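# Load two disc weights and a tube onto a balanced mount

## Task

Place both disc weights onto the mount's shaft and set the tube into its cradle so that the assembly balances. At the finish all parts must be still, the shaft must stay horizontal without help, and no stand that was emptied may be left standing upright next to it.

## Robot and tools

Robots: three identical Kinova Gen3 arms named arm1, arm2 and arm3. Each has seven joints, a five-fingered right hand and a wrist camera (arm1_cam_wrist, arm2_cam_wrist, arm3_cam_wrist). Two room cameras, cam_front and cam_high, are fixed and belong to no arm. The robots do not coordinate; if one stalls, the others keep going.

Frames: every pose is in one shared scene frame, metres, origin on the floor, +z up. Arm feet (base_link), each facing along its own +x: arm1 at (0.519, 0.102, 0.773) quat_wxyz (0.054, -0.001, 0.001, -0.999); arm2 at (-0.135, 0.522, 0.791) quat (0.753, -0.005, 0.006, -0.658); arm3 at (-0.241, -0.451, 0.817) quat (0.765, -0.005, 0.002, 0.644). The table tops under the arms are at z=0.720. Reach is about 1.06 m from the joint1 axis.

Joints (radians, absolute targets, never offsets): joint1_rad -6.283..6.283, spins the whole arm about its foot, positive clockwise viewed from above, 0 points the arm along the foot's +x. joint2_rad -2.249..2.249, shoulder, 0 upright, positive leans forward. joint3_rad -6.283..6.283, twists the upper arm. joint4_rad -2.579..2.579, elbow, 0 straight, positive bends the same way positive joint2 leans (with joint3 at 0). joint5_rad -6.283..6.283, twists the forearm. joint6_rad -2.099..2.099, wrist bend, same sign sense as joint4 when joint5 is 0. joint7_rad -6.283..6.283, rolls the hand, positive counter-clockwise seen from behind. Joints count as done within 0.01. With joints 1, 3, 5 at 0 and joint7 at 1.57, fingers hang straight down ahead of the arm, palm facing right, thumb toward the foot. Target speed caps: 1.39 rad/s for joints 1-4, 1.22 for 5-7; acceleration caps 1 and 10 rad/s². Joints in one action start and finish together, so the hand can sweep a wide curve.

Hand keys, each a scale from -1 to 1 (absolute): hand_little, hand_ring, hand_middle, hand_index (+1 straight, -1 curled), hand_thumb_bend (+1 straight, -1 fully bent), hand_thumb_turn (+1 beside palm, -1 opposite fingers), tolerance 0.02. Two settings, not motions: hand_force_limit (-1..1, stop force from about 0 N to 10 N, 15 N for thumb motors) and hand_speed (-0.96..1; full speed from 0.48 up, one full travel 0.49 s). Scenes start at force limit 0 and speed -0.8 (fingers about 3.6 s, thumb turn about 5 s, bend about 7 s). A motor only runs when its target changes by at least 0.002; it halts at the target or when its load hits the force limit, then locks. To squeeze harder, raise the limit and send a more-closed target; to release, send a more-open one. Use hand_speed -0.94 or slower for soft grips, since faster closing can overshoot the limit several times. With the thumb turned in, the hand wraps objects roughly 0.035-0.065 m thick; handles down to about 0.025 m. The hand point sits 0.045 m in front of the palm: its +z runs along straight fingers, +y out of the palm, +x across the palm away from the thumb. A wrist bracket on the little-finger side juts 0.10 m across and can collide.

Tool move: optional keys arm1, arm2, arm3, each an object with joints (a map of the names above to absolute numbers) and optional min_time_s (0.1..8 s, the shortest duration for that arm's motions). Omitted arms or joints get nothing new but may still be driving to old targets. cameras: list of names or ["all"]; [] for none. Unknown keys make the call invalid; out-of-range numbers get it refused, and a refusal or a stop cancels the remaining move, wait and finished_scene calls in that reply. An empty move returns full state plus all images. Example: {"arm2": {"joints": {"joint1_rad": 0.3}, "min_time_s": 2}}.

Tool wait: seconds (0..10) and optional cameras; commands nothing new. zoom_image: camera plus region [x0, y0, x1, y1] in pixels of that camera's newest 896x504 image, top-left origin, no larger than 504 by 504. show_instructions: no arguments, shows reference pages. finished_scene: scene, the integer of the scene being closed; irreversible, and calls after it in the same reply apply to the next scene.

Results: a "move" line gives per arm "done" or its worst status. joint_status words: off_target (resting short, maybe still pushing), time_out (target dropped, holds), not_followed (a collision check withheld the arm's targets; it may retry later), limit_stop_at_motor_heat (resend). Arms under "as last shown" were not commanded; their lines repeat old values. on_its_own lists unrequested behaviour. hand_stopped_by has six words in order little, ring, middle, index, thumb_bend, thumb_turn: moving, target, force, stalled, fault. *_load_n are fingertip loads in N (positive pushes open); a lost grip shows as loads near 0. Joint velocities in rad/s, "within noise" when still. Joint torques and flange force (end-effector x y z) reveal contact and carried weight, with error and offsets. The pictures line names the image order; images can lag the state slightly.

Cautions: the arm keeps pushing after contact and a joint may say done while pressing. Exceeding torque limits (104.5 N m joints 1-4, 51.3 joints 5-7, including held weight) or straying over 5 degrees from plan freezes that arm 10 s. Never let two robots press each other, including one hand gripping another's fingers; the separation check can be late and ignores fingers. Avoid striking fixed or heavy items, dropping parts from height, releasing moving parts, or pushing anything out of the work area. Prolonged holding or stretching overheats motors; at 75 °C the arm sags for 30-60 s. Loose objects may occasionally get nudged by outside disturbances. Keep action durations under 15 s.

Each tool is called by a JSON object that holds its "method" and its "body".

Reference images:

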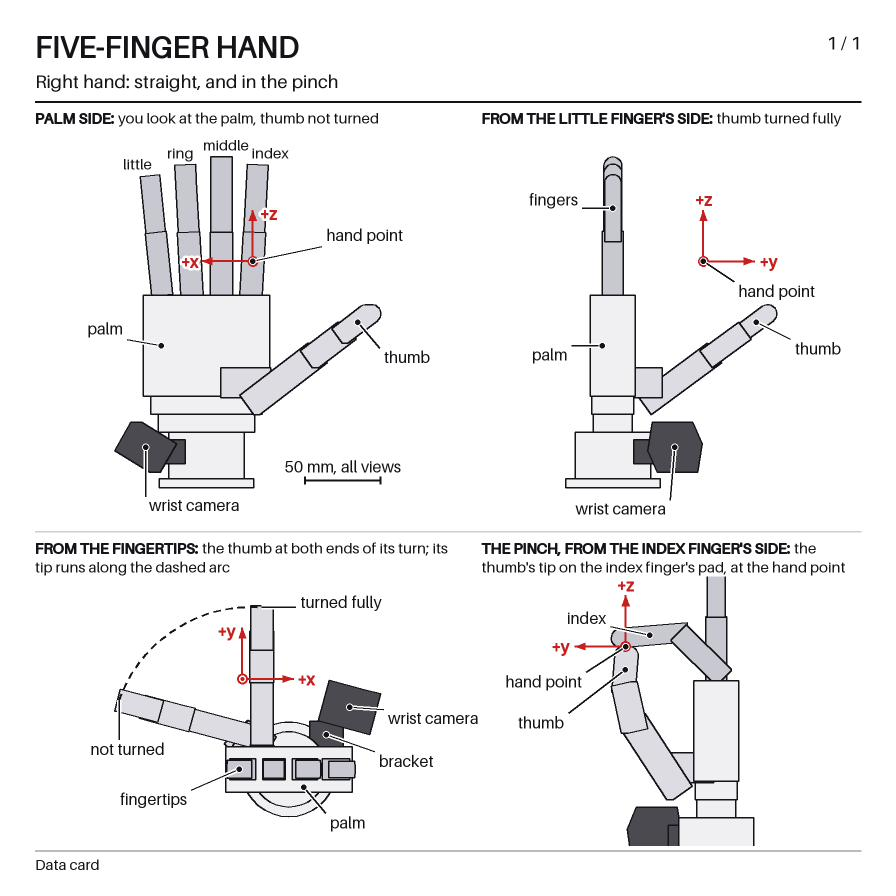

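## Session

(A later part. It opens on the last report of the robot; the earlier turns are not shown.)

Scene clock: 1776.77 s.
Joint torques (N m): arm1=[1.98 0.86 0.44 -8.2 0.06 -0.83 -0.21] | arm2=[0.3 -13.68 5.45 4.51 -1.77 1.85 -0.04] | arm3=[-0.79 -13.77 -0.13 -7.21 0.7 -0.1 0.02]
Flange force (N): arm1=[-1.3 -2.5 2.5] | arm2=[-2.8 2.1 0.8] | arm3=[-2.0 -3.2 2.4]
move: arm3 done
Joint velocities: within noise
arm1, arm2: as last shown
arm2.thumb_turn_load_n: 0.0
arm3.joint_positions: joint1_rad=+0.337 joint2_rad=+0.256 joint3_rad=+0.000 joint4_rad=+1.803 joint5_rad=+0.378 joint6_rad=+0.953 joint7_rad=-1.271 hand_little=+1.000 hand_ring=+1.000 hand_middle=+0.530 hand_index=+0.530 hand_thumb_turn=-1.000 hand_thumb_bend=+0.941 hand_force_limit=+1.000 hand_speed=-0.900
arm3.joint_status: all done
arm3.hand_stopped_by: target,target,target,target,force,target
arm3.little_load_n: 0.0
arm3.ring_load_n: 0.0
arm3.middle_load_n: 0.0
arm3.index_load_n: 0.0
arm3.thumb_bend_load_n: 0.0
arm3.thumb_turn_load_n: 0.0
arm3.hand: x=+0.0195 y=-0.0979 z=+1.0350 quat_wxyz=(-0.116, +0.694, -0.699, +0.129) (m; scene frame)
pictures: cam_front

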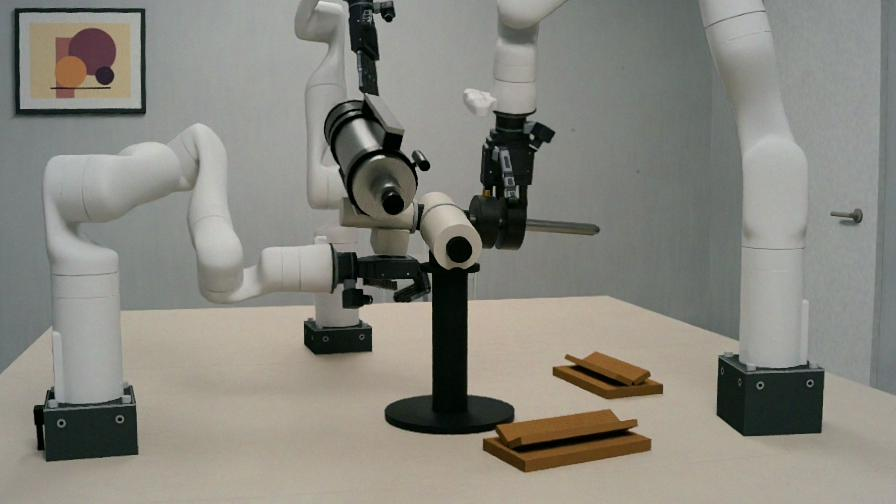

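{"method": "move", "body": {"arm3": {"joints":{"hand_index":0.42,"hand_middle":0.42}}, "cameras": []}}

{"method": "move", "body": {"arm3": {"joints":{"joint1_rad":0.3369,"joint2_rad":0.2462,"joint3_rad":0,"joint4_rad":1.7876,"joint5_rad":0.3710,"joint6_rad":0.9764,"joint7_rad":-1.2596},"min_time_s":2.5}, "cameras": ["cam_front","arm3_cam_wrist"]}}

{"method": "zoom_image", "body": {"camera": "cam_front", "region": [440, 160, 620, 260]}}

Scene clock: 1792.93 s.
Joint torques (N m): arm1=[1.95 0.79 0.45 -8.21 0.05 -0.82 -0.18] | arm2=[0.35 -13.72 5.52 4.4 -1.74 1.82 -0.05] | arm3=[-1.3 -14 -0.7 -7.1 0.34 0.07 0.08]
Flange force (N): arm1=[-1.4 -2.3 2.6] | arm2=[-2.6 2.2 0.2] | arm3=[-1.9 -4.3 3.8]
move: arm3 done
Joint velocities: within noise
arm1, arm2: as last shown
arm2.ring_load_n: 0.5
arm3.joint_positions: joint1_rad=+0.337 joint2_rad=+0.256 joint3_rad=+0.000 joint4_rad=+1.803 joint5_rad=+0.378 joint6_rad=+0.953 joint7_rad=-1.271 hand_little=+1.000 hand_ring=+1.000 hand_middle=+0.421 hand_index=+0.420 hand_thumb_turn=-1.000 hand_thumb_bend=+0.941 hand_force_limit=+1.000 hand_speed=-0.900
arm3.joint_status: all done
arm3.hand_stopped_by: target,target,target,target,force,target
arm3.little_load_n: 0.0
arm3.ring_load_n: 0.0
arm3.middle_load_n: 1.5
arm3.index_load_n: 0.0
arm3.thumb_bend_load_n: 0.0
arm3.thumb_turn_load_n: 0.0
arm3.hand: x=+0.0195 y=-0.0979 z=+1.0350 quat_wxyz=(-0.116, +0.694, -0.699, +0.129) (m; scene frame)
pictures: none
No camera images: "cameras" was empty.

Scene clock: 1795.73 s.
Joint torques (N m): arm1=[1.99 0.86 0.42 -8.17 0.02 -0.79 -0.21] | arm2=[0.41 -13.74 5.53 4.39 -1.75 1.87 0.01] | arm3=[-1.48 -14.08 -0.75 -7.33 0.26 0.03 0.04]
Flange force (N): arm1=[-1.5 -2.5 2.5] | arm2=[-2.7 2.3 0.0] | arm3=[-1.7 -4.5 4.1]
move: arm3 done
Joint velocities: within noise
arm1, arm2: as last shown
arm2.ring_load_n: 0.0
arm2.thumb_turn_load_n: -0.5
arm3.joint_positions: joint1_rad=+0.337 joint2_rad=+0.246 joint3_rad=+0.000 joint4_rad=+1.788 joint5_rad=+0.371 joint6_rad=+0.976 joint7_rad=-1.260 hand_little=+1.000 hand_ring=+1.000 hand_middle=+0.421 hand_index=+0.420 hand_thumb_turn=-1.000 hand_thumb_bend=+0.941 hand_force_limit=+1.000 hand_speed=-0.900
arm3.joint_status: all done
arm3.hand_stopped_by: target,target,target,target,force,target
arm3.little_load_n: 0.0
arm3.ring_load_n: 0.0
arm3.middle_load_n: 2.0
arm3.index_load_n: 0.0
arm3.thumb_bend_load_n: 0.0
arm3.thumb_turn_load_n: 0.0
arm3.hand: x=+0.0193 y=-0.0980 z=+1.0430 quat_wxyz=(-0.116, +0.694, -0.699, +0.129) (m; scene frame)
pictures: arm3_cam_wrist, cam_front

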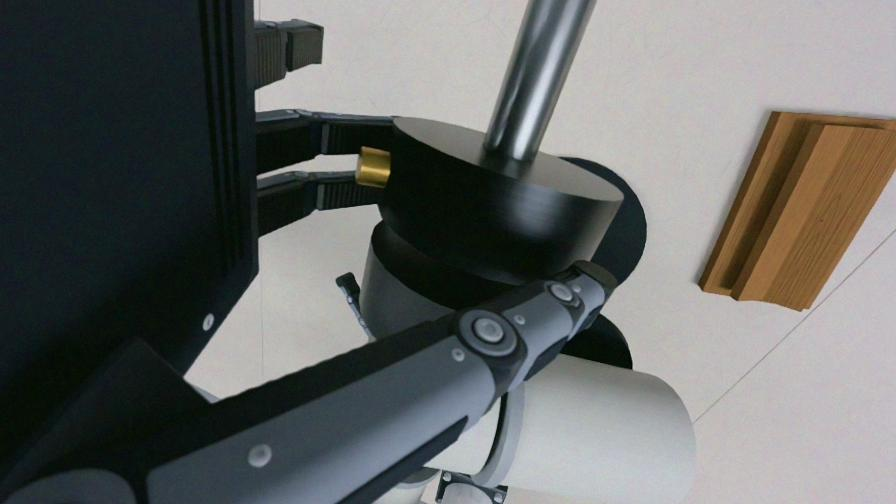

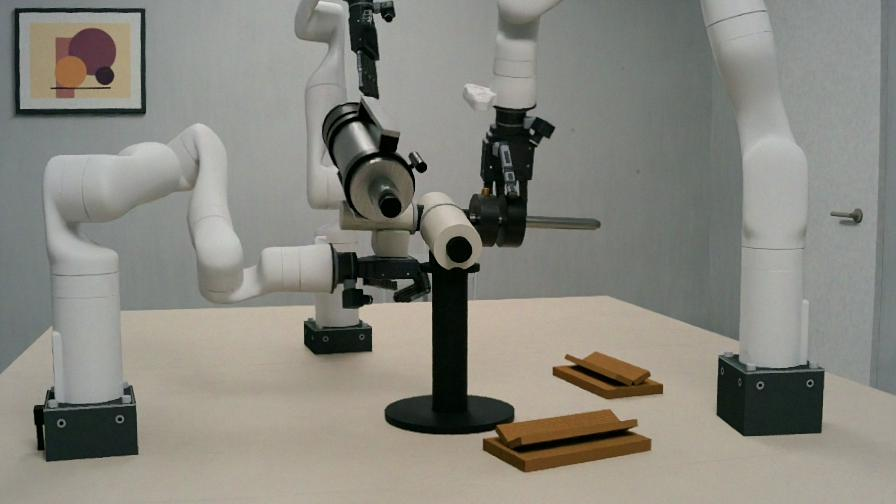

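Scaled by 2.800 from the camera's 896x504 image, which has a finer 1280x720 frame.

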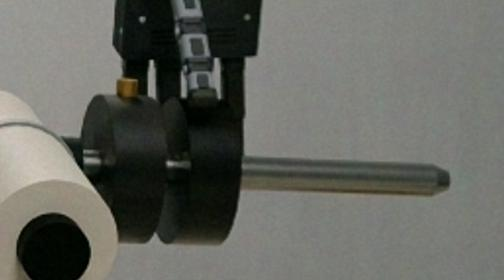

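{"method": "move", "body": {"arm3": {"joints":{"joint1_rad":0.3370,"joint2_rad":0.2390,"joint3_rad":0,"joint4_rad":1.7757,"joint5_rad":0.3658,"joint6_rad":0.9941,"joint7_rad":-1.2507},"min_time_s":2.5}, "cameras": ["cam_front"]}}

{"method": "zoom_image", "body": {"camera": "cam_front", "region": [440, 160, 620, 260]}}

Scene clock: 1805.80 s.
Joint torques (N m): arm1=[1.95 0.84 0.44 -8.16 0.05 -0.82 -0.17] | arm2=[0.35 -13.73 5.52 4.4 -1.79 1.82 -0.04] | arm3=[-1.38 -14.02 -0.7 -7.35 0.31 0.02 -0.02]
Flange force (N): arm1=[-1.4 -2.3 2.4] | arm2=[-2.5 2.2 0.3] | arm3=[-1.9 -4.7 3.8]
move: arm3 done
Joint velocities: within noise
arm1, arm2: as last shown
arm2.middle_load_n: 0.5
arm3.joint_positions: joint1_rad=+0.337 joint2_rad=+0.239 joint3_rad=+0.000 joint4_rad=+1.776 joint5_rad=+0.366 joint6_rad=+0.994 joint7_rad=-1.251 hand_little=+1.000 hand_ring=+1.000 hand_middle=+0.421 hand_index=+0.420 hand_thumb_turn=-1.000 hand_thumb_bend=+0.941 hand_force_limit=+1.000 hand_speed=-0.900
arm3.joint_status: all done
arm3.hand_stopped_by: target,target,target,target,force,target
arm3.little_load_n: 0.0
arm3.ring_load_n: 0.0
arm3.middle_load_n: 2.0
arm3.index_load_n: 0.0
arm3.thumb_bend_load_n: 0.0
arm3.thumb_turn_load_n: 0.0
arm3.hand: x=+0.0190 y=-0.0982 z=+1.0491 quat_wxyz=(-0.116, +0.694, -0.699, +0.129) (m; scene frame)
pictures: cam_front

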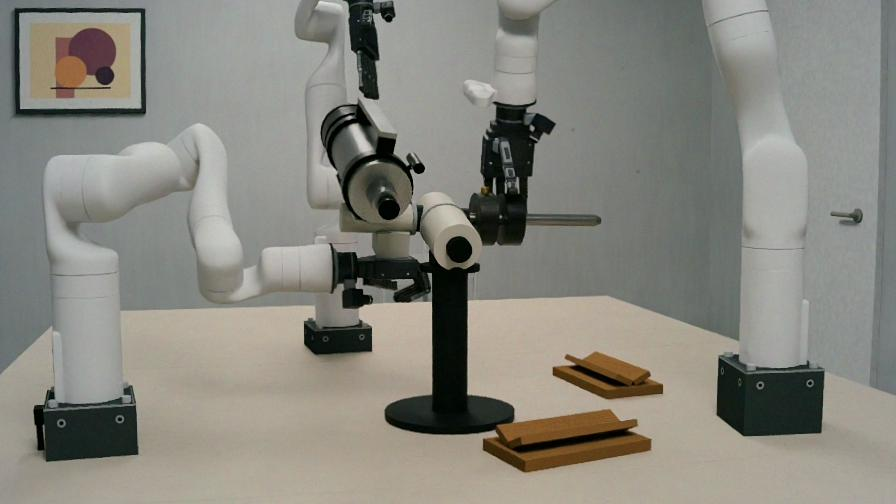

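Scaled by 2.800 from the camera's 896x504 image, which has a finer 1280x720 frame.

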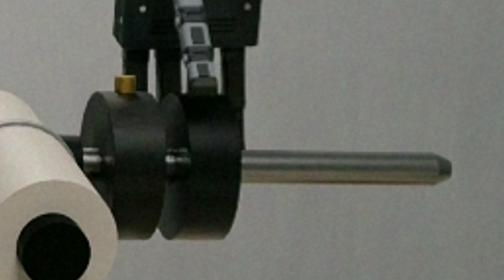

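{"method": "move", "body": {"arm3": {"joints":{"joint1_rad":0.3371,"joint2_rad":0.2330,"joint3_rad":0,"joint4_rad":1.7658,"joint5_rad":0.3615,"joint6_rad":1.0089,"joint7_rad":-1.2433},"min_time_s":2.5}, "cameras": ["cam_front"]}}

{"method": "zoom_image", "body": {"camera": "cam_front", "region": [440, 160, 620, 260]}}

Scene clock: 1816.20 s.
Joint torques (N m): arm1=[1.97 0.86 0.48 -8.17 0.05 -0.83 -0.2] | arm2=[0.3 -14.07 6.08 4.74 -2.17 2.12 -0.04] | arm3=[-1.87 -14.08 -1.46 -7.02 -0.21 0.34 0.02]
Flange force (N): arm1=[-1.3 -2.3 2.4] | arm2=[-2.9 3.6 1.1] | arm3=[-2.2 -6.2 5.0]
move: arm3 done
Joint velocities: within noise
arm1, arm2: as last shown
arm2.middle_load_n: 0.0
arm3.joint_positions: joint1_rad=+0.337 joint2_rad=+0.233 joint3_rad=+0.000 joint4_rad=+1.766 joint5_rad=+0.361 joint6_rad=+1.009 joint7_rad=-1.243 hand_little=+1.000 hand_ring=+1.000 hand_middle=+0.421 hand_index=+0.420 hand_thumb_turn=-1.000 hand_thumb_bend=+0.941 hand_force_limit=+1.000 hand_speed=-0.900
arm3.joint_status: all done
arm3.hand_stopped_by: target,target,target,target,force,target
arm3.little_load_n: 0.5
arm3.ring_load_n: 0.0
arm3.middle_load_n: 4.0
arm3.index_load_n: 0.0
arm3.thumb_bend_load_n: 0.0
arm3.thumb_turn_load_n: 0.0
arm3.hand: x=+0.0186 y=-0.0984 z=+1.0542 quat_wxyz=(-0.116, +0.694, -0.699, +0.129) (m; scene frame)
pictures: cam_front

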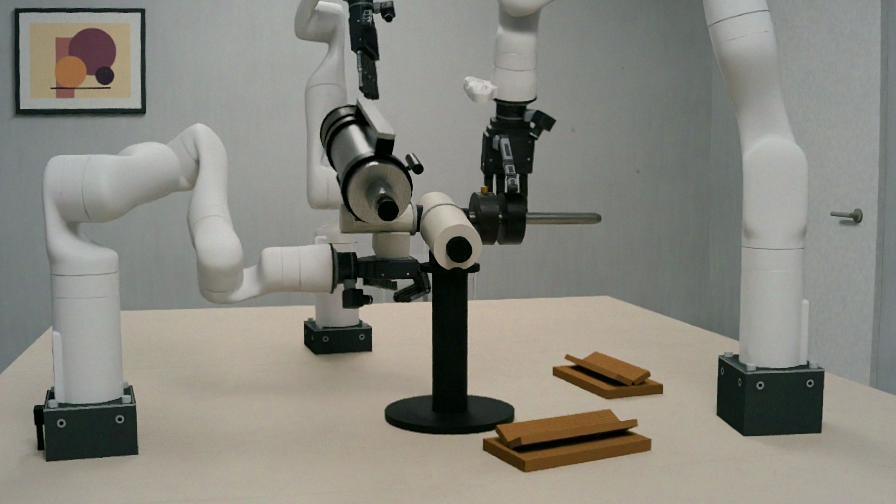

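Scaled by 2.800 from the camera's 896x504 image, which has a finer 1280x720 frame.

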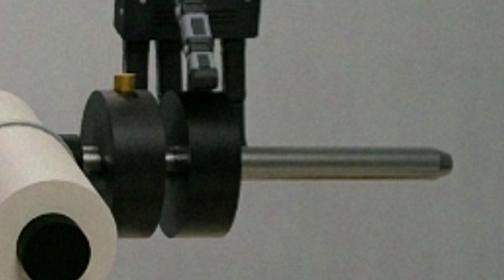

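{"method": "move", "body": {"arm2": {"joints":{"joint1_rad":-1.15,"joint2_rad":1.4776,"joint3_rad":0.6233,"joint4_rad":2.4766,"joint5_rad":2.2610,"joint6_rad":1.4332,"joint7_rad":-4.1123},"min_time_s":2}, "cameras": []}}

{"method": "move", "body": {"arm3": {"joints":{"joint1_rad":0.3371,"joint2_rad":0.2300,"joint3_rad":0,"joint4_rad":1.7608,"joint5_rad":0.3593,"joint6_rad":1.0163,"joint7_rad":-1.2396},"min_time_s":1.5}, "cameras": ["cam_front"]}}

{"method": "zoom_image", "body": {"camera": "cam_front", "region": [440, 160, 620, 260]}}

Scene clock: 1828.93 s.
Joint torques (N m): arm1=[1.96 0.81 0.42 -8.17 0.04 -0.82 -0.21] | arm2=[0.33 -13.73 5.48 4.53 -1.75 1.83 0] | arm3=[-1.86 -13.77 -1.38 -7.14 -0.06 0.06 -0.03]
Flange force (N): arm1=[-1.5 -2.4 2.4] | arm2=[-2.4 2.3 0.4] | arm3=[-1.5 -6.1 3.9]
move: arm2 done
Joint velocities: within noise
arm1, arm3: as last shown
arm1.thumb_turn_load_n: -0.5
arm2.joint_positions: joint1_rad=-1.150 joint2_rad=+1.478 joint3_rad=+0.623 joint4_rad=+2.477 joint5_rad=+2.261 joint6_rad=+1.433 joint7_rad=-4.112 hand_little=-1.000 hand_ring=-1.000 hand_middle=-1.000 hand_index=-1.000 hand_thumb_turn=+1.000 hand_thumb_bend=+1.000 hand_force_limit=+0.000 hand_speed=+0.000
arm2.joint_status: all done
arm2.hand_stopped_by: target,target,target,target,target,target
arm2.little_load_n: 0.0
arm2.ring_load_n: 0.0
arm2.middle_load_n: 0.0
arm2.index_load_n: 0.0
arm2.thumb_bend_load_n: 0.0
arm2.thumb_turn_load_n: -0.5
arm2.hand: x=+0.0380 y=+0.0174 z=+0.8798 quat_wxyz=(+0.000, -0.001, -0.707, +0.707) (m; scene frame)
arm3.little_load_n: 0.0
arm3.middle_load_n: 3.0
arm3.hand: x=+0.0186 y=-0.0984 z=+1.0543 quat_wxyz=(-0.116, +0.694, -0.699, +0.129) (m; scene frame)
pictures: none
No camera images: "cameras" was empty.

Scene clock: 1830.73 s.
Joint torques (N m): arm1=[1.96 0.84 0.45 -8.19 0.04 -0.83 -0.2] | arm2=[0.37 -13.76 5.52 4.49 -1.74 1.86 -0.04] | arm3=[-1.57 -13.82 -0.98 -7.52 0.12 -0.15 0.01]
Flange force (N): arm1=[-1.4 -2.4 2.5] | arm2=[-2.7 2.3 0.2] | arm3=[-1.5 -4.8 3.5]
move: arm3 done
Joint velocities: within noise
arm1, arm2: as last shown
arm1.thumb_bend_load_n: -0.5
arm1.thumb_turn_load_n: 0.0
arm3.joint_positions: joint1_rad=+0.337 joint2_rad=+0.230 joint3_rad=+0.000 joint4_rad=+1.761 joint5_rad=+0.359 joint6_rad=+1.016 joint7_rad=-1.240 hand_little=+1.000 hand_ring=+1.000 hand_middle=+0.421 hand_index=+0.420 hand_thumb_turn=-1.000 hand_thumb_bend=+0.941 hand_force_limit=+1.000 hand_speed=-0.900
arm3.joint_status: all done
arm3.hand_stopped_by: target,target,target,target,force,target
arm3.little_load_n: 0.0
arm3.ring_load_n: 0.0
arm3.middle_load_n: 2.0
arm3.index_load_n: 0.0
arm3.thumb_bend_load_n: 0.0
arm3.thumb_turn_load_n: 0.0
arm3.hand: x=+0.0184 y=-0.0985 z=+1.0568 quat_wxyz=(-0.116, +0.694, -0.699, +0.129) (m; scene frame)
pictures: cam_front

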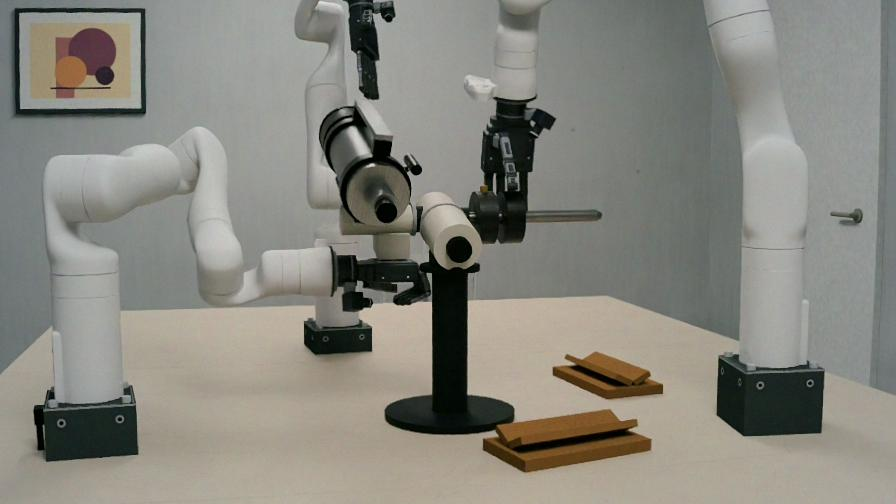

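Scaled by 2.800 from the camera's 896x504 image, which has a finer 1280x720 frame.

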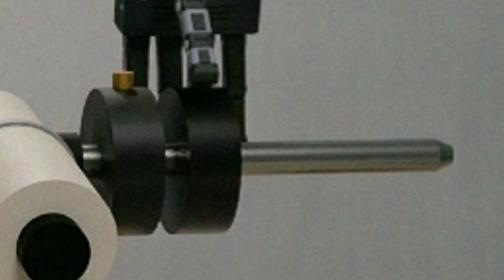

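{"method": "move", "body": {"arm3": {"joints":{"joint1_rad":0.3369,"joint2_rad":0.2462,"joint3_rad":0,"joint4_rad":1.7876,"joint5_rad":0.3710,"joint6_rad":0.9764,"joint7_rad":-1.2596},"min_time_s":3}, "cameras": ["cam_front"]}}

{"method": "zoom_image", "body": {"camera": "cam_front", "region": [440, 160, 620, 260]}}

Scene clock: 1839.63 s.
Joint torques (N m): arm1=[1.97 0.89 0.46 -8.2 0.05 -0.83 -0.18] | arm2=[0.3 -13.71 5.46 4.51 -1.78 1.85 -0.03] | arm3=[-0.94 -13.62 -0.23 -7.21 0.66 -0.1 0.02]
Flange force (N): arm1=[-1.2 -2.4 2.6] | arm2=[-2.5 2.0 0.6] | arm3=[-1.9 -3.7 2.3]
move: arm3 done
Joint velocities: within noise
arm1.joint_positions: joint1_rad=+0.137 joint2_rad=-0.487 joint3_rad=-0.176 joint4_rad=+1.465 joint5_rad=-0.096 joint6_rad=+1.877 joint7_rad=-2.254 hand_little=+1.000 hand_ring=+1.000 hand_middle=+1.000 hand_index=+1.000 hand_thumb_turn=+1.000 hand_thumb_bend=+1.000 hand_force_limit=+0.000 hand_speed=-0.800
arm1.joint_status: not commanded
arm1.hand_stopped_by: target,target,target,target,target,target
arm1.little_load_n: 0.0
arm1.ring_load_n: 0.0
arm1.middle_load_n: 0.0
arm1.index_load_n: 0.0
arm1.thumb_bend_load_n: 0.0
arm1.thumb_turn_load_n: 0.0
arm1.hand: x=+0.3172 y=+0.0205 z=+1.3113 quat_wxyz=(-0.057, -0.959, +0.246, +0.128) (m; scene frame)
arm2: as last shown
arm3.joint_positions: joint1_rad=+0.337 joint2_rad=+0.246 joint3_rad=+0.000 joint4_rad=+1.788 joint5_rad=+0.371 joint6_rad=+0.976 joint7_rad=-1.260 hand_little=+1.000 hand_ring=+1.000 hand_middle=+0.420 hand_index=+0.420 hand_thumb_turn=-1.000 hand_thumb_bend=+0.941 hand_force_limit=+1.000 hand_speed=-0.900
arm3.joint_status: all done
arm3.hand_stopped_by: target,target,target,target,force,target
arm3.little_load_n: 0.0
arm3.ring_load_n: 0.0
arm3.middle_load_n: 0.0
arm3.index_load_n: 0.0
arm3.thumb_bend_load_n: 0.0
arm3.thumb_turn_load_n: 0.0
arm3.hand: x=+0.0193 y=-0.0980 z=+1.0430 quat_wxyz=(-0.116, +0.694, -0.699, +0.129) (m; scene frame)
pictures: cam_front

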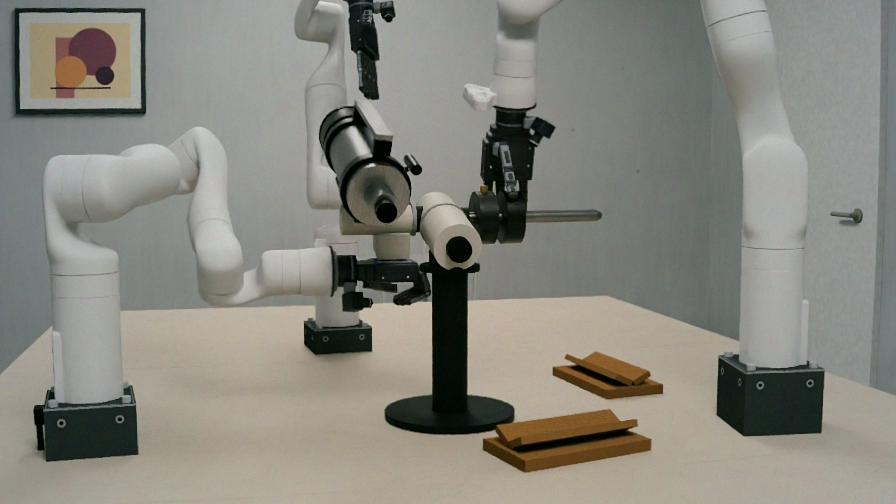

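Scaled by 2.800 from the camera's 896x504 image, which has a finer 1280x720 frame.

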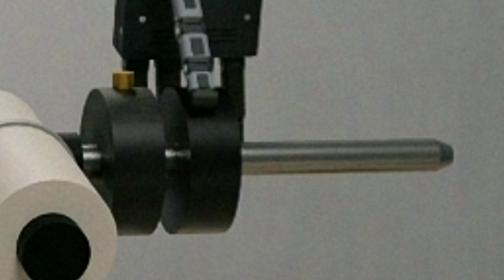

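{"method": "zoom_image", "body": {"camera": "cam_front", "region": [522, 192, 612, 243]}}

{"method": "zoom_image", "body": {"camera": "cam_front", "region": [320, 195, 430, 257]}}

Scaled by 5.600 from the camera's 896x504 image, which has a finer 1280x720 frame.

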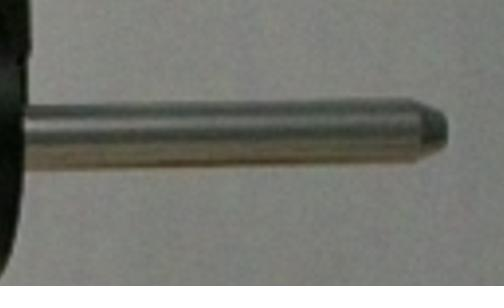

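Scaled by 4.582 from the camera's 896x504 image, which has a finer 1280x720 frame.

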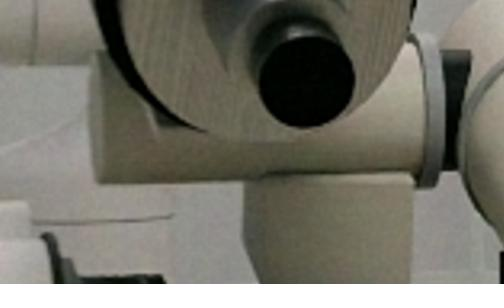

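{"method": "move", "body": {"arm3": {"joints":{"hand_index":1.0,"hand_middle":1.0,"hand_thumb_bend":1.0,"hand_speed":-0.7}}, "cameras": []}}

{"method": "move", "body": {"arm3": {"joints":{"joint1_rad":0.3046,"joint2_rad":0.1952,"joint3_rad":0,"joint4_rad":1.7247,"joint5_rad":0.3513,"joint6_rad":1.0933,"joint7_rad":-1.2454},"min_time_s":3}, "cameras": ["cam_front","arm3_cam_wrist"]}}

{"method": "zoom_image", "body": {"camera": "cam_front", "region": [440, 160, 620, 260]}}

Scene clock: 1888.00 s.
Joint torques (N m): arm1=[1.97 0.87 0.46 -8.24 0.06 -0.83 -0.19] | arm2=[0.41 -13.75 5.51 4.54 -1.77 1.82 -0.05] | arm3=[-0.84 -13.53 -0.28 -7.28 0.66 -0.04 0.02]
Flange force (N): arm1=[-1.2 -2.4 2.7] | arm2=[-2.8 2.3 0.3] | arm3=[-1.6 -3.3 2.4]
move: arm3 done
Joint velocities: within noise
arm1, arm2: as last shown
arm3.joint_positions: joint1_rad=+0.337 joint2_rad=+0.246 joint3_rad=+0.000 joint4_rad=+1.788 joint5_rad=+0.371 joint6_rad=+0.976 joint7_rad=-1.260 hand_little=+1.000 hand_ring=+1.000 hand_middle=+1.000 hand_index=+1.000 hand_thumb_turn=-1.000 hand_thumb_bend=+1.000 hand_force_limit=+1.000 hand_speed=-0.700
arm3.joint_status: all done
arm3.hand_stopped_by: target,target,target,target,target,target
arm3.little_load_n: 0.0
arm3.ring_load_n: 0.0
arm3.middle_load_n: 0.0
arm3.index_load_n: 0.0
arm3.thumb_bend_load_n: 0.0
arm3.thumb_turn_load_n: 0.0
arm3.hand: x=+0.0193 y=-0.0980 z=+1.0430 quat_wxyz=(-0.116, +0.694, -0.699, +0.129) (m; scene frame)
pictures: none
No camera images: "cameras" was empty.

Scene clock: 1891.30 s.
Joint torques (N m): arm1=[1.95 0.84 0.46 -8.17 0.06 -0.83 -0.19] | arm2=[0.3 -13.73 5.53 4.53 -1.79 1.87 -0.07] | arm3=[-0.8 -13.08 -0.22 -7.58 0.75 -0.1 0.03]
Flange force (N): arm1=[-1.3 -2.3 2.4] | arm2=[-2.7 2.2 0.6] | arm3=[-2.3 -3.5 1.9]
move: arm3 done
Joint velocities: within noise
arm1, arm2: as last shown
arm3.joint_positions: joint1_rad=+0.305 joint2_rad=+0.195 joint3_rad=+0.000 joint4_rad=+1.725 joint5_rad=+0.351 joint6_rad=+1.093 joint7_rad=-1.245 hand_little=+1.000 hand_ring=+1.000 hand_middle=+1.000 hand_index=+1.000 hand_thumb_turn=-1.000 hand_thumb_bend=+1.000 hand_force_limit=+1.000 hand_speed=-0.700
arm3.joint_status: all done
arm3.hand_stopped_by: target,target,target,target,target,target
arm3.little_load_n: 0.0
arm3.ring_load_n: 0.0
arm3.middle_load_n: 0.0
arm3.index_load_n: 0.0
arm3.thumb_bend_load_n: 0.0
arm3.thumb_turn_load_n: 0.0
arm3.hand: x=+0.0056 y=-0.0972 z=+1.0806 quat_wxyz=(-0.116, +0.694, -0.699, +0.129) (m; scene frame)
pictures: arm3_cam_wrist, cam_front

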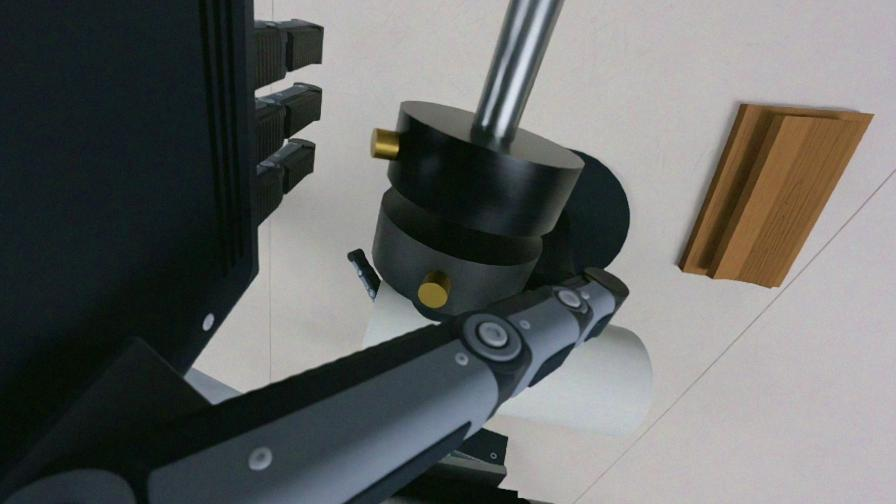

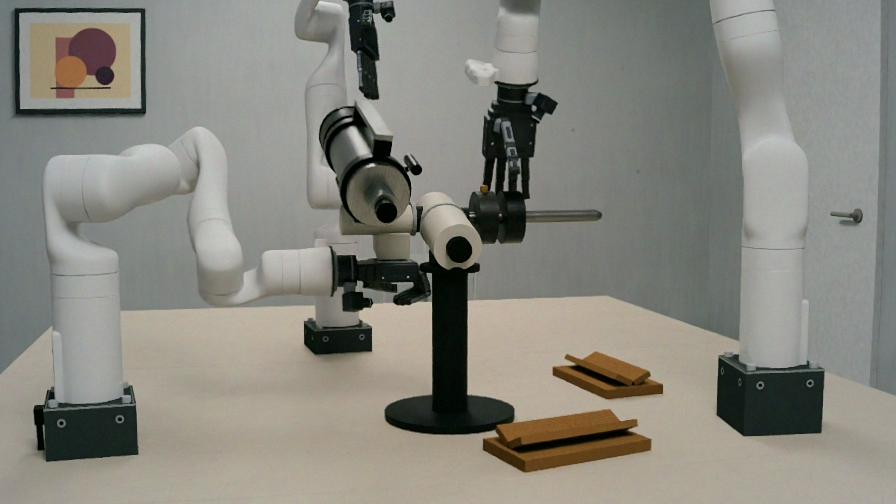

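Scaled by 2.800 from the camera's 896x504 image, which has a finer 1280x720 frame.

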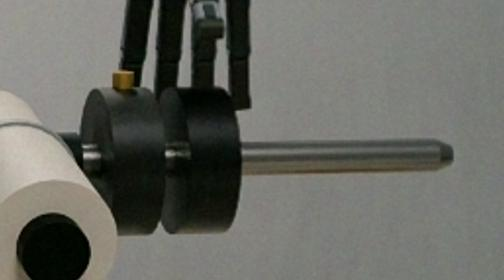

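{"method": "move", "body": {"arm3": {"joints":{"joint1_rad":0.2548,"joint2_rad":0.1381,"joint3_rad":0,"joint4_rad":1.6086,"joint5_rad":0.3331,"joint6_rad":1.2726,"joint7_rad":-1.2317},"min_time_s":3}, "arm2": {"joints":{"joint1_rad":-1.15,"joint2_rad":1.4884,"joint3_rad":0.5649,"joint4_rad":2.4441,"joint5_rad":2.207,"joint6_rad":1.444,"joint7_rad":-4.0735},"min_time_s":3}, "cameras": ["cam_front"]}}

{"method": "zoom_image", "body": {"camera": "cam_front", "region": [522, 192, 612, 243]}}

{"method": "wait", "body": {"seconds": 3, "cameras": ["cam_front", "cam_high"]}}

{"method": "zoom_image", "body": {"camera": "cam_front", "region": [522, 192, 612, 243]}}

Scene clock: 1904.77 s.
Joint torques (N m): arm1=[2 0.86 0.5 -8.18 0.06 -0.81 -0.17] | arm2=[0.33 -13.84 5.38 4.64 -1.7 1.93 -0.09] | arm3=[-0.87 -12.29 -0.46 -7.98 0.77 -0.05 0.01]
Flange force (N): arm1=[-1.2 -2.2 2.5] | arm2=[-2.7 2.1 0.5] | arm3=[-2.2 -3.7 1.6]
move: arm2 done; arm3 done
Joint velocities: within noise
arm1: as last shown
arm2.joint_positions: joint1_rad=-1.150 joint2_rad=+1.488 joint3_rad=+0.565 joint4_rad=+2.444 joint5_rad=+2.207 joint6_rad=+1.444 joint7_rad=-4.074 hand_little=-1.000 hand_ring=-1.000 hand_middle=-1.000 hand_index=-1.000 hand_thumb_turn=+1.000 hand_thumb_bend=+1.000 hand_force_limit=+0.000 hand_speed=+0.000
arm2.joint_status: all done
arm2.hand_stopped_by: target,target,target,target,target,target
arm2.little_load_n: 0.0
arm2.ring_load_n: 0.0
arm2.middle_load_n: 0.0
arm2.index_load_n: 0.0
arm2.thumb_bend_load_n: -0.5
arm2.thumb_turn_load_n: -0.5
arm2.hand: x=+0.0450 y=+0.0202 z=+0.8645 quat_wxyz=(+0.000, -0.001, -0.707, +0.707) (m; scene frame)
arm3.joint_positions: joint1_rad=+0.255 joint2_rad=+0.138 joint3_rad=+0.000 joint4_rad=+1.609 joint5_rad=+0.333 joint6_rad=+1.273 joint7_rad=-1.232 hand_little=+1.000 hand_ring=+1.000 hand_middle=+1.000 hand_index=+1.000 hand_thumb_turn=-1.000 hand_thumb_bend=+1.000 hand_force_limit=+1.000 hand_speed=-0.700
arm3.joint_status: all done
arm3.hand_stopped_by: target,target,target,target,target,target
arm3.little_load_n: 0.0
arm3.ring_load_n: 0.0
arm3.middle_load_n: 0.0
arm3.index_load_n: 0.0
arm3.thumb_bend_load_n: 0.0
arm3.thumb_turn_load_n: 0.0
arm3.hand: x=-0.0149 y=-0.0960 z=+1.1370 quat_wxyz=(-0.116, +0.694, -0.699, +0.129) (m; scene frame)
pictures: cam_front

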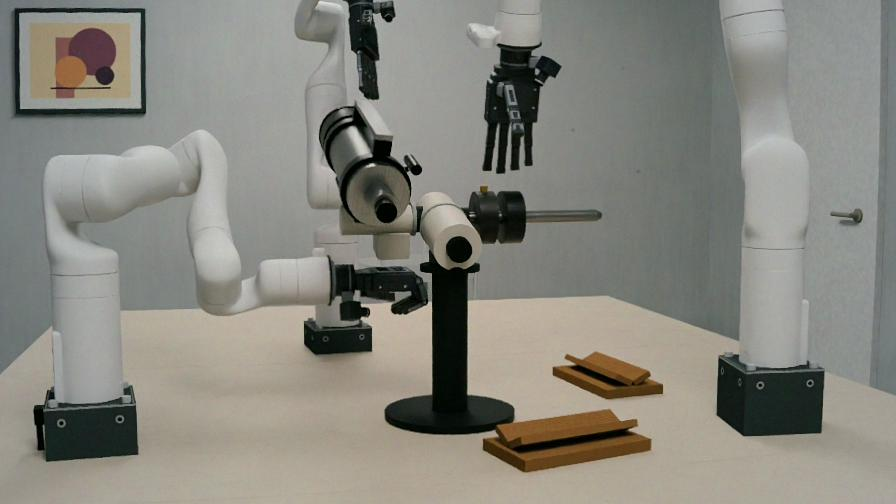

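Scaled by 5.600 from the camera's 896x504 image, which has a finer 1280x720 frame.

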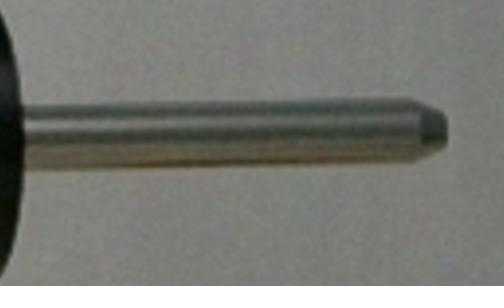

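Scene clock: 1907.77 s.
Joint torques (N m): arm1=[1.99 0.89 0.46 -8.2 0.04 -0.82 -0.19] | arm2=[0.32 -13.87 5.39 4.68 -1.7 1.95 -0.03] | arm3=[-0.95 -12.33 -0.29 -7.95 0.86 -0.11 0.04]
Flange force (N): arm1=[-1.3 -2.4 2.6] | arm2=[-2.6 2.3 0.5] | arm3=[-2.4 -3.8 1.4]
Joint velocities: within noise
arm1.joint_positions: joint1_rad=+0.137 joint2_rad=-0.487 joint3_rad=-0.176 joint4_rad=+1.465 joint5_rad=-0.096 joint6_rad=+1.877 joint7_rad=-2.254 hand_little=+1.000 hand_ring=+1.000 hand_middle=+1.000 hand_index=+1.000 hand_thumb_turn=+1.000 hand_thumb_bend=+1.000 hand_force_limit=+0.000 hand_speed=-0.800
arm1.joint_status: not commanded
arm1.hand_stopped_by: target,target,target,target,target,target
arm1.little_load_n: 0.0
arm1.ring_load_n: 0.0
arm1.middle_load_n: 0.0
arm1.index_load_n: 0.0
arm1.thumb_bend_load_n: 0.0
arm1.thumb_turn_load_n: 0.0
arm1.hand: x=+0.3172 y=+0.0205 z=+1.3113 quat_wxyz=(-0.057, -0.959, +0.246, +0.128) (m; scene frame)
arm2.joint_positions: joint1_rad=-1.150 joint2_rad=+1.488 joint3_rad=+0.565 joint4_rad=+2.444 joint5_rad=+2.207 joint6_rad=+1.444 joint7_rad=-4.074 hand_little=-1.000 hand_ring=-1.000 hand_middle=-1.000 hand_index=-1.000 hand_thumb_turn=+1.000 hand_thumb_bend=+1.000 hand_force_limit=+0.000 hand_speed=+0.000
arm2.joint_status: all done
arm2.hand_stopped_by: target,target,target,target,target,target
arm2.little_load_n: 0.0
arm2.ring_load_n: 0.0
arm2.middle_load_n: 0.0
arm2.index_load_n: 0.0
arm2.thumb_bend_load_n: 0.0
arm2.thumb_turn_load_n: -0.5
arm2.hand: x=+0.0450 y=+0.0202 z=+0.8645 quat_wxyz=(+0.000, -0.001, -0.707, +0.707) (m; scene frame)
arm3.joint_positions: joint1_rad=+0.255 joint2_rad=+0.138 joint3_rad=+0.000 joint4_rad=+1.609 joint5_rad=+0.333 joint6_rad=+1.273 joint7_rad=-1.232 hand_little=+1.000 hand_ring=+1.000 hand_middle=+1.000 hand_index=+1.000 hand_thumb_turn=-1.000 hand_thumb_bend=+1.000 hand_force_limit=+1.000 hand_speed=-0.700
arm3.joint_status: all done
arm3.hand_stopped_by: target,target,target,target,target,target
arm3.little_load_n: 0.0
arm3.ring_load_n: 0.0
arm3.middle_load_n: 0.0
arm3.index_load_n: 0.0
arm3.thumb_bend_load_n: 0.0
arm3.thumb_turn_load_n: 0.0
arm3.hand: x=-0.0149 y=-0.0960 z=+1.1370 quat_wxyz=(-0.116, +0.694, -0.699, +0.129) (m; scene frame)
wait: 3.00 s; at rest by 0.27 s
pictures: cam_front, cam_high

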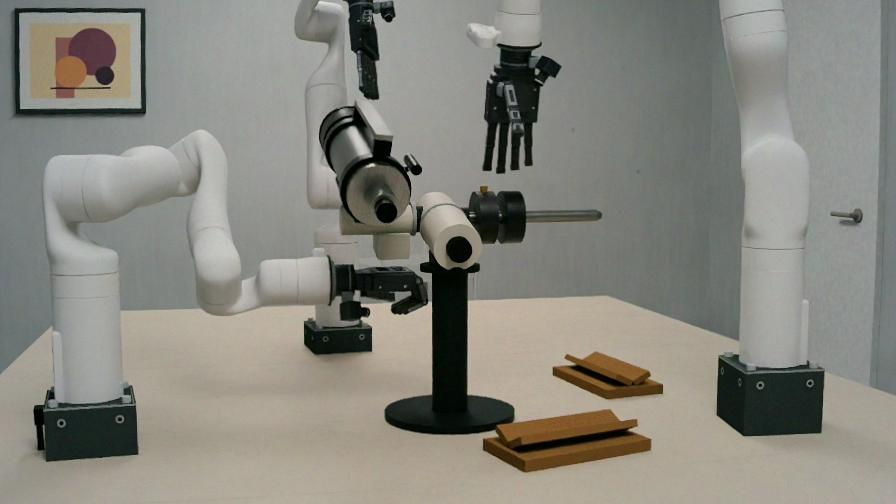

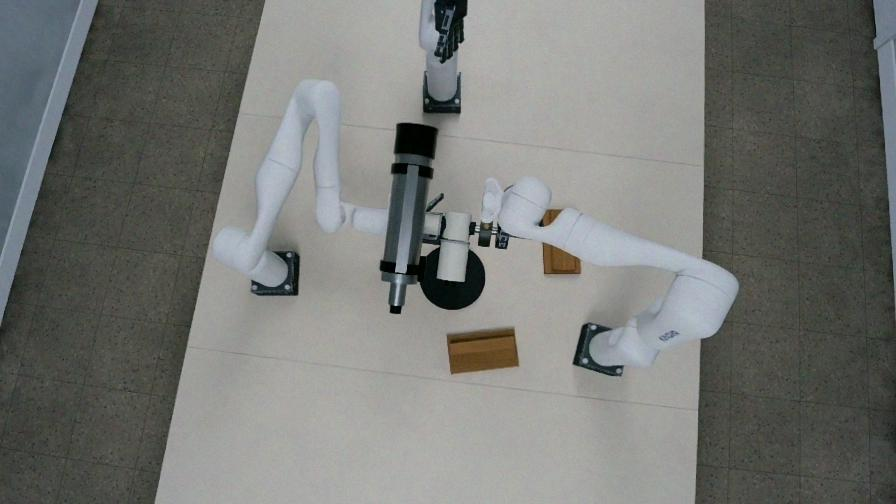

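Scaled by 5.600 from the camera's 896x504 image, which has a finer 1280x720 frame.

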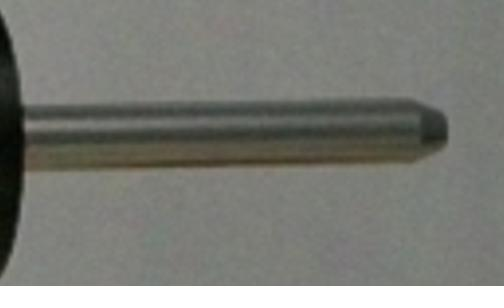

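{"method": "finished_scene", "body": {"scene": 2}}

The scene is finished: the task was done.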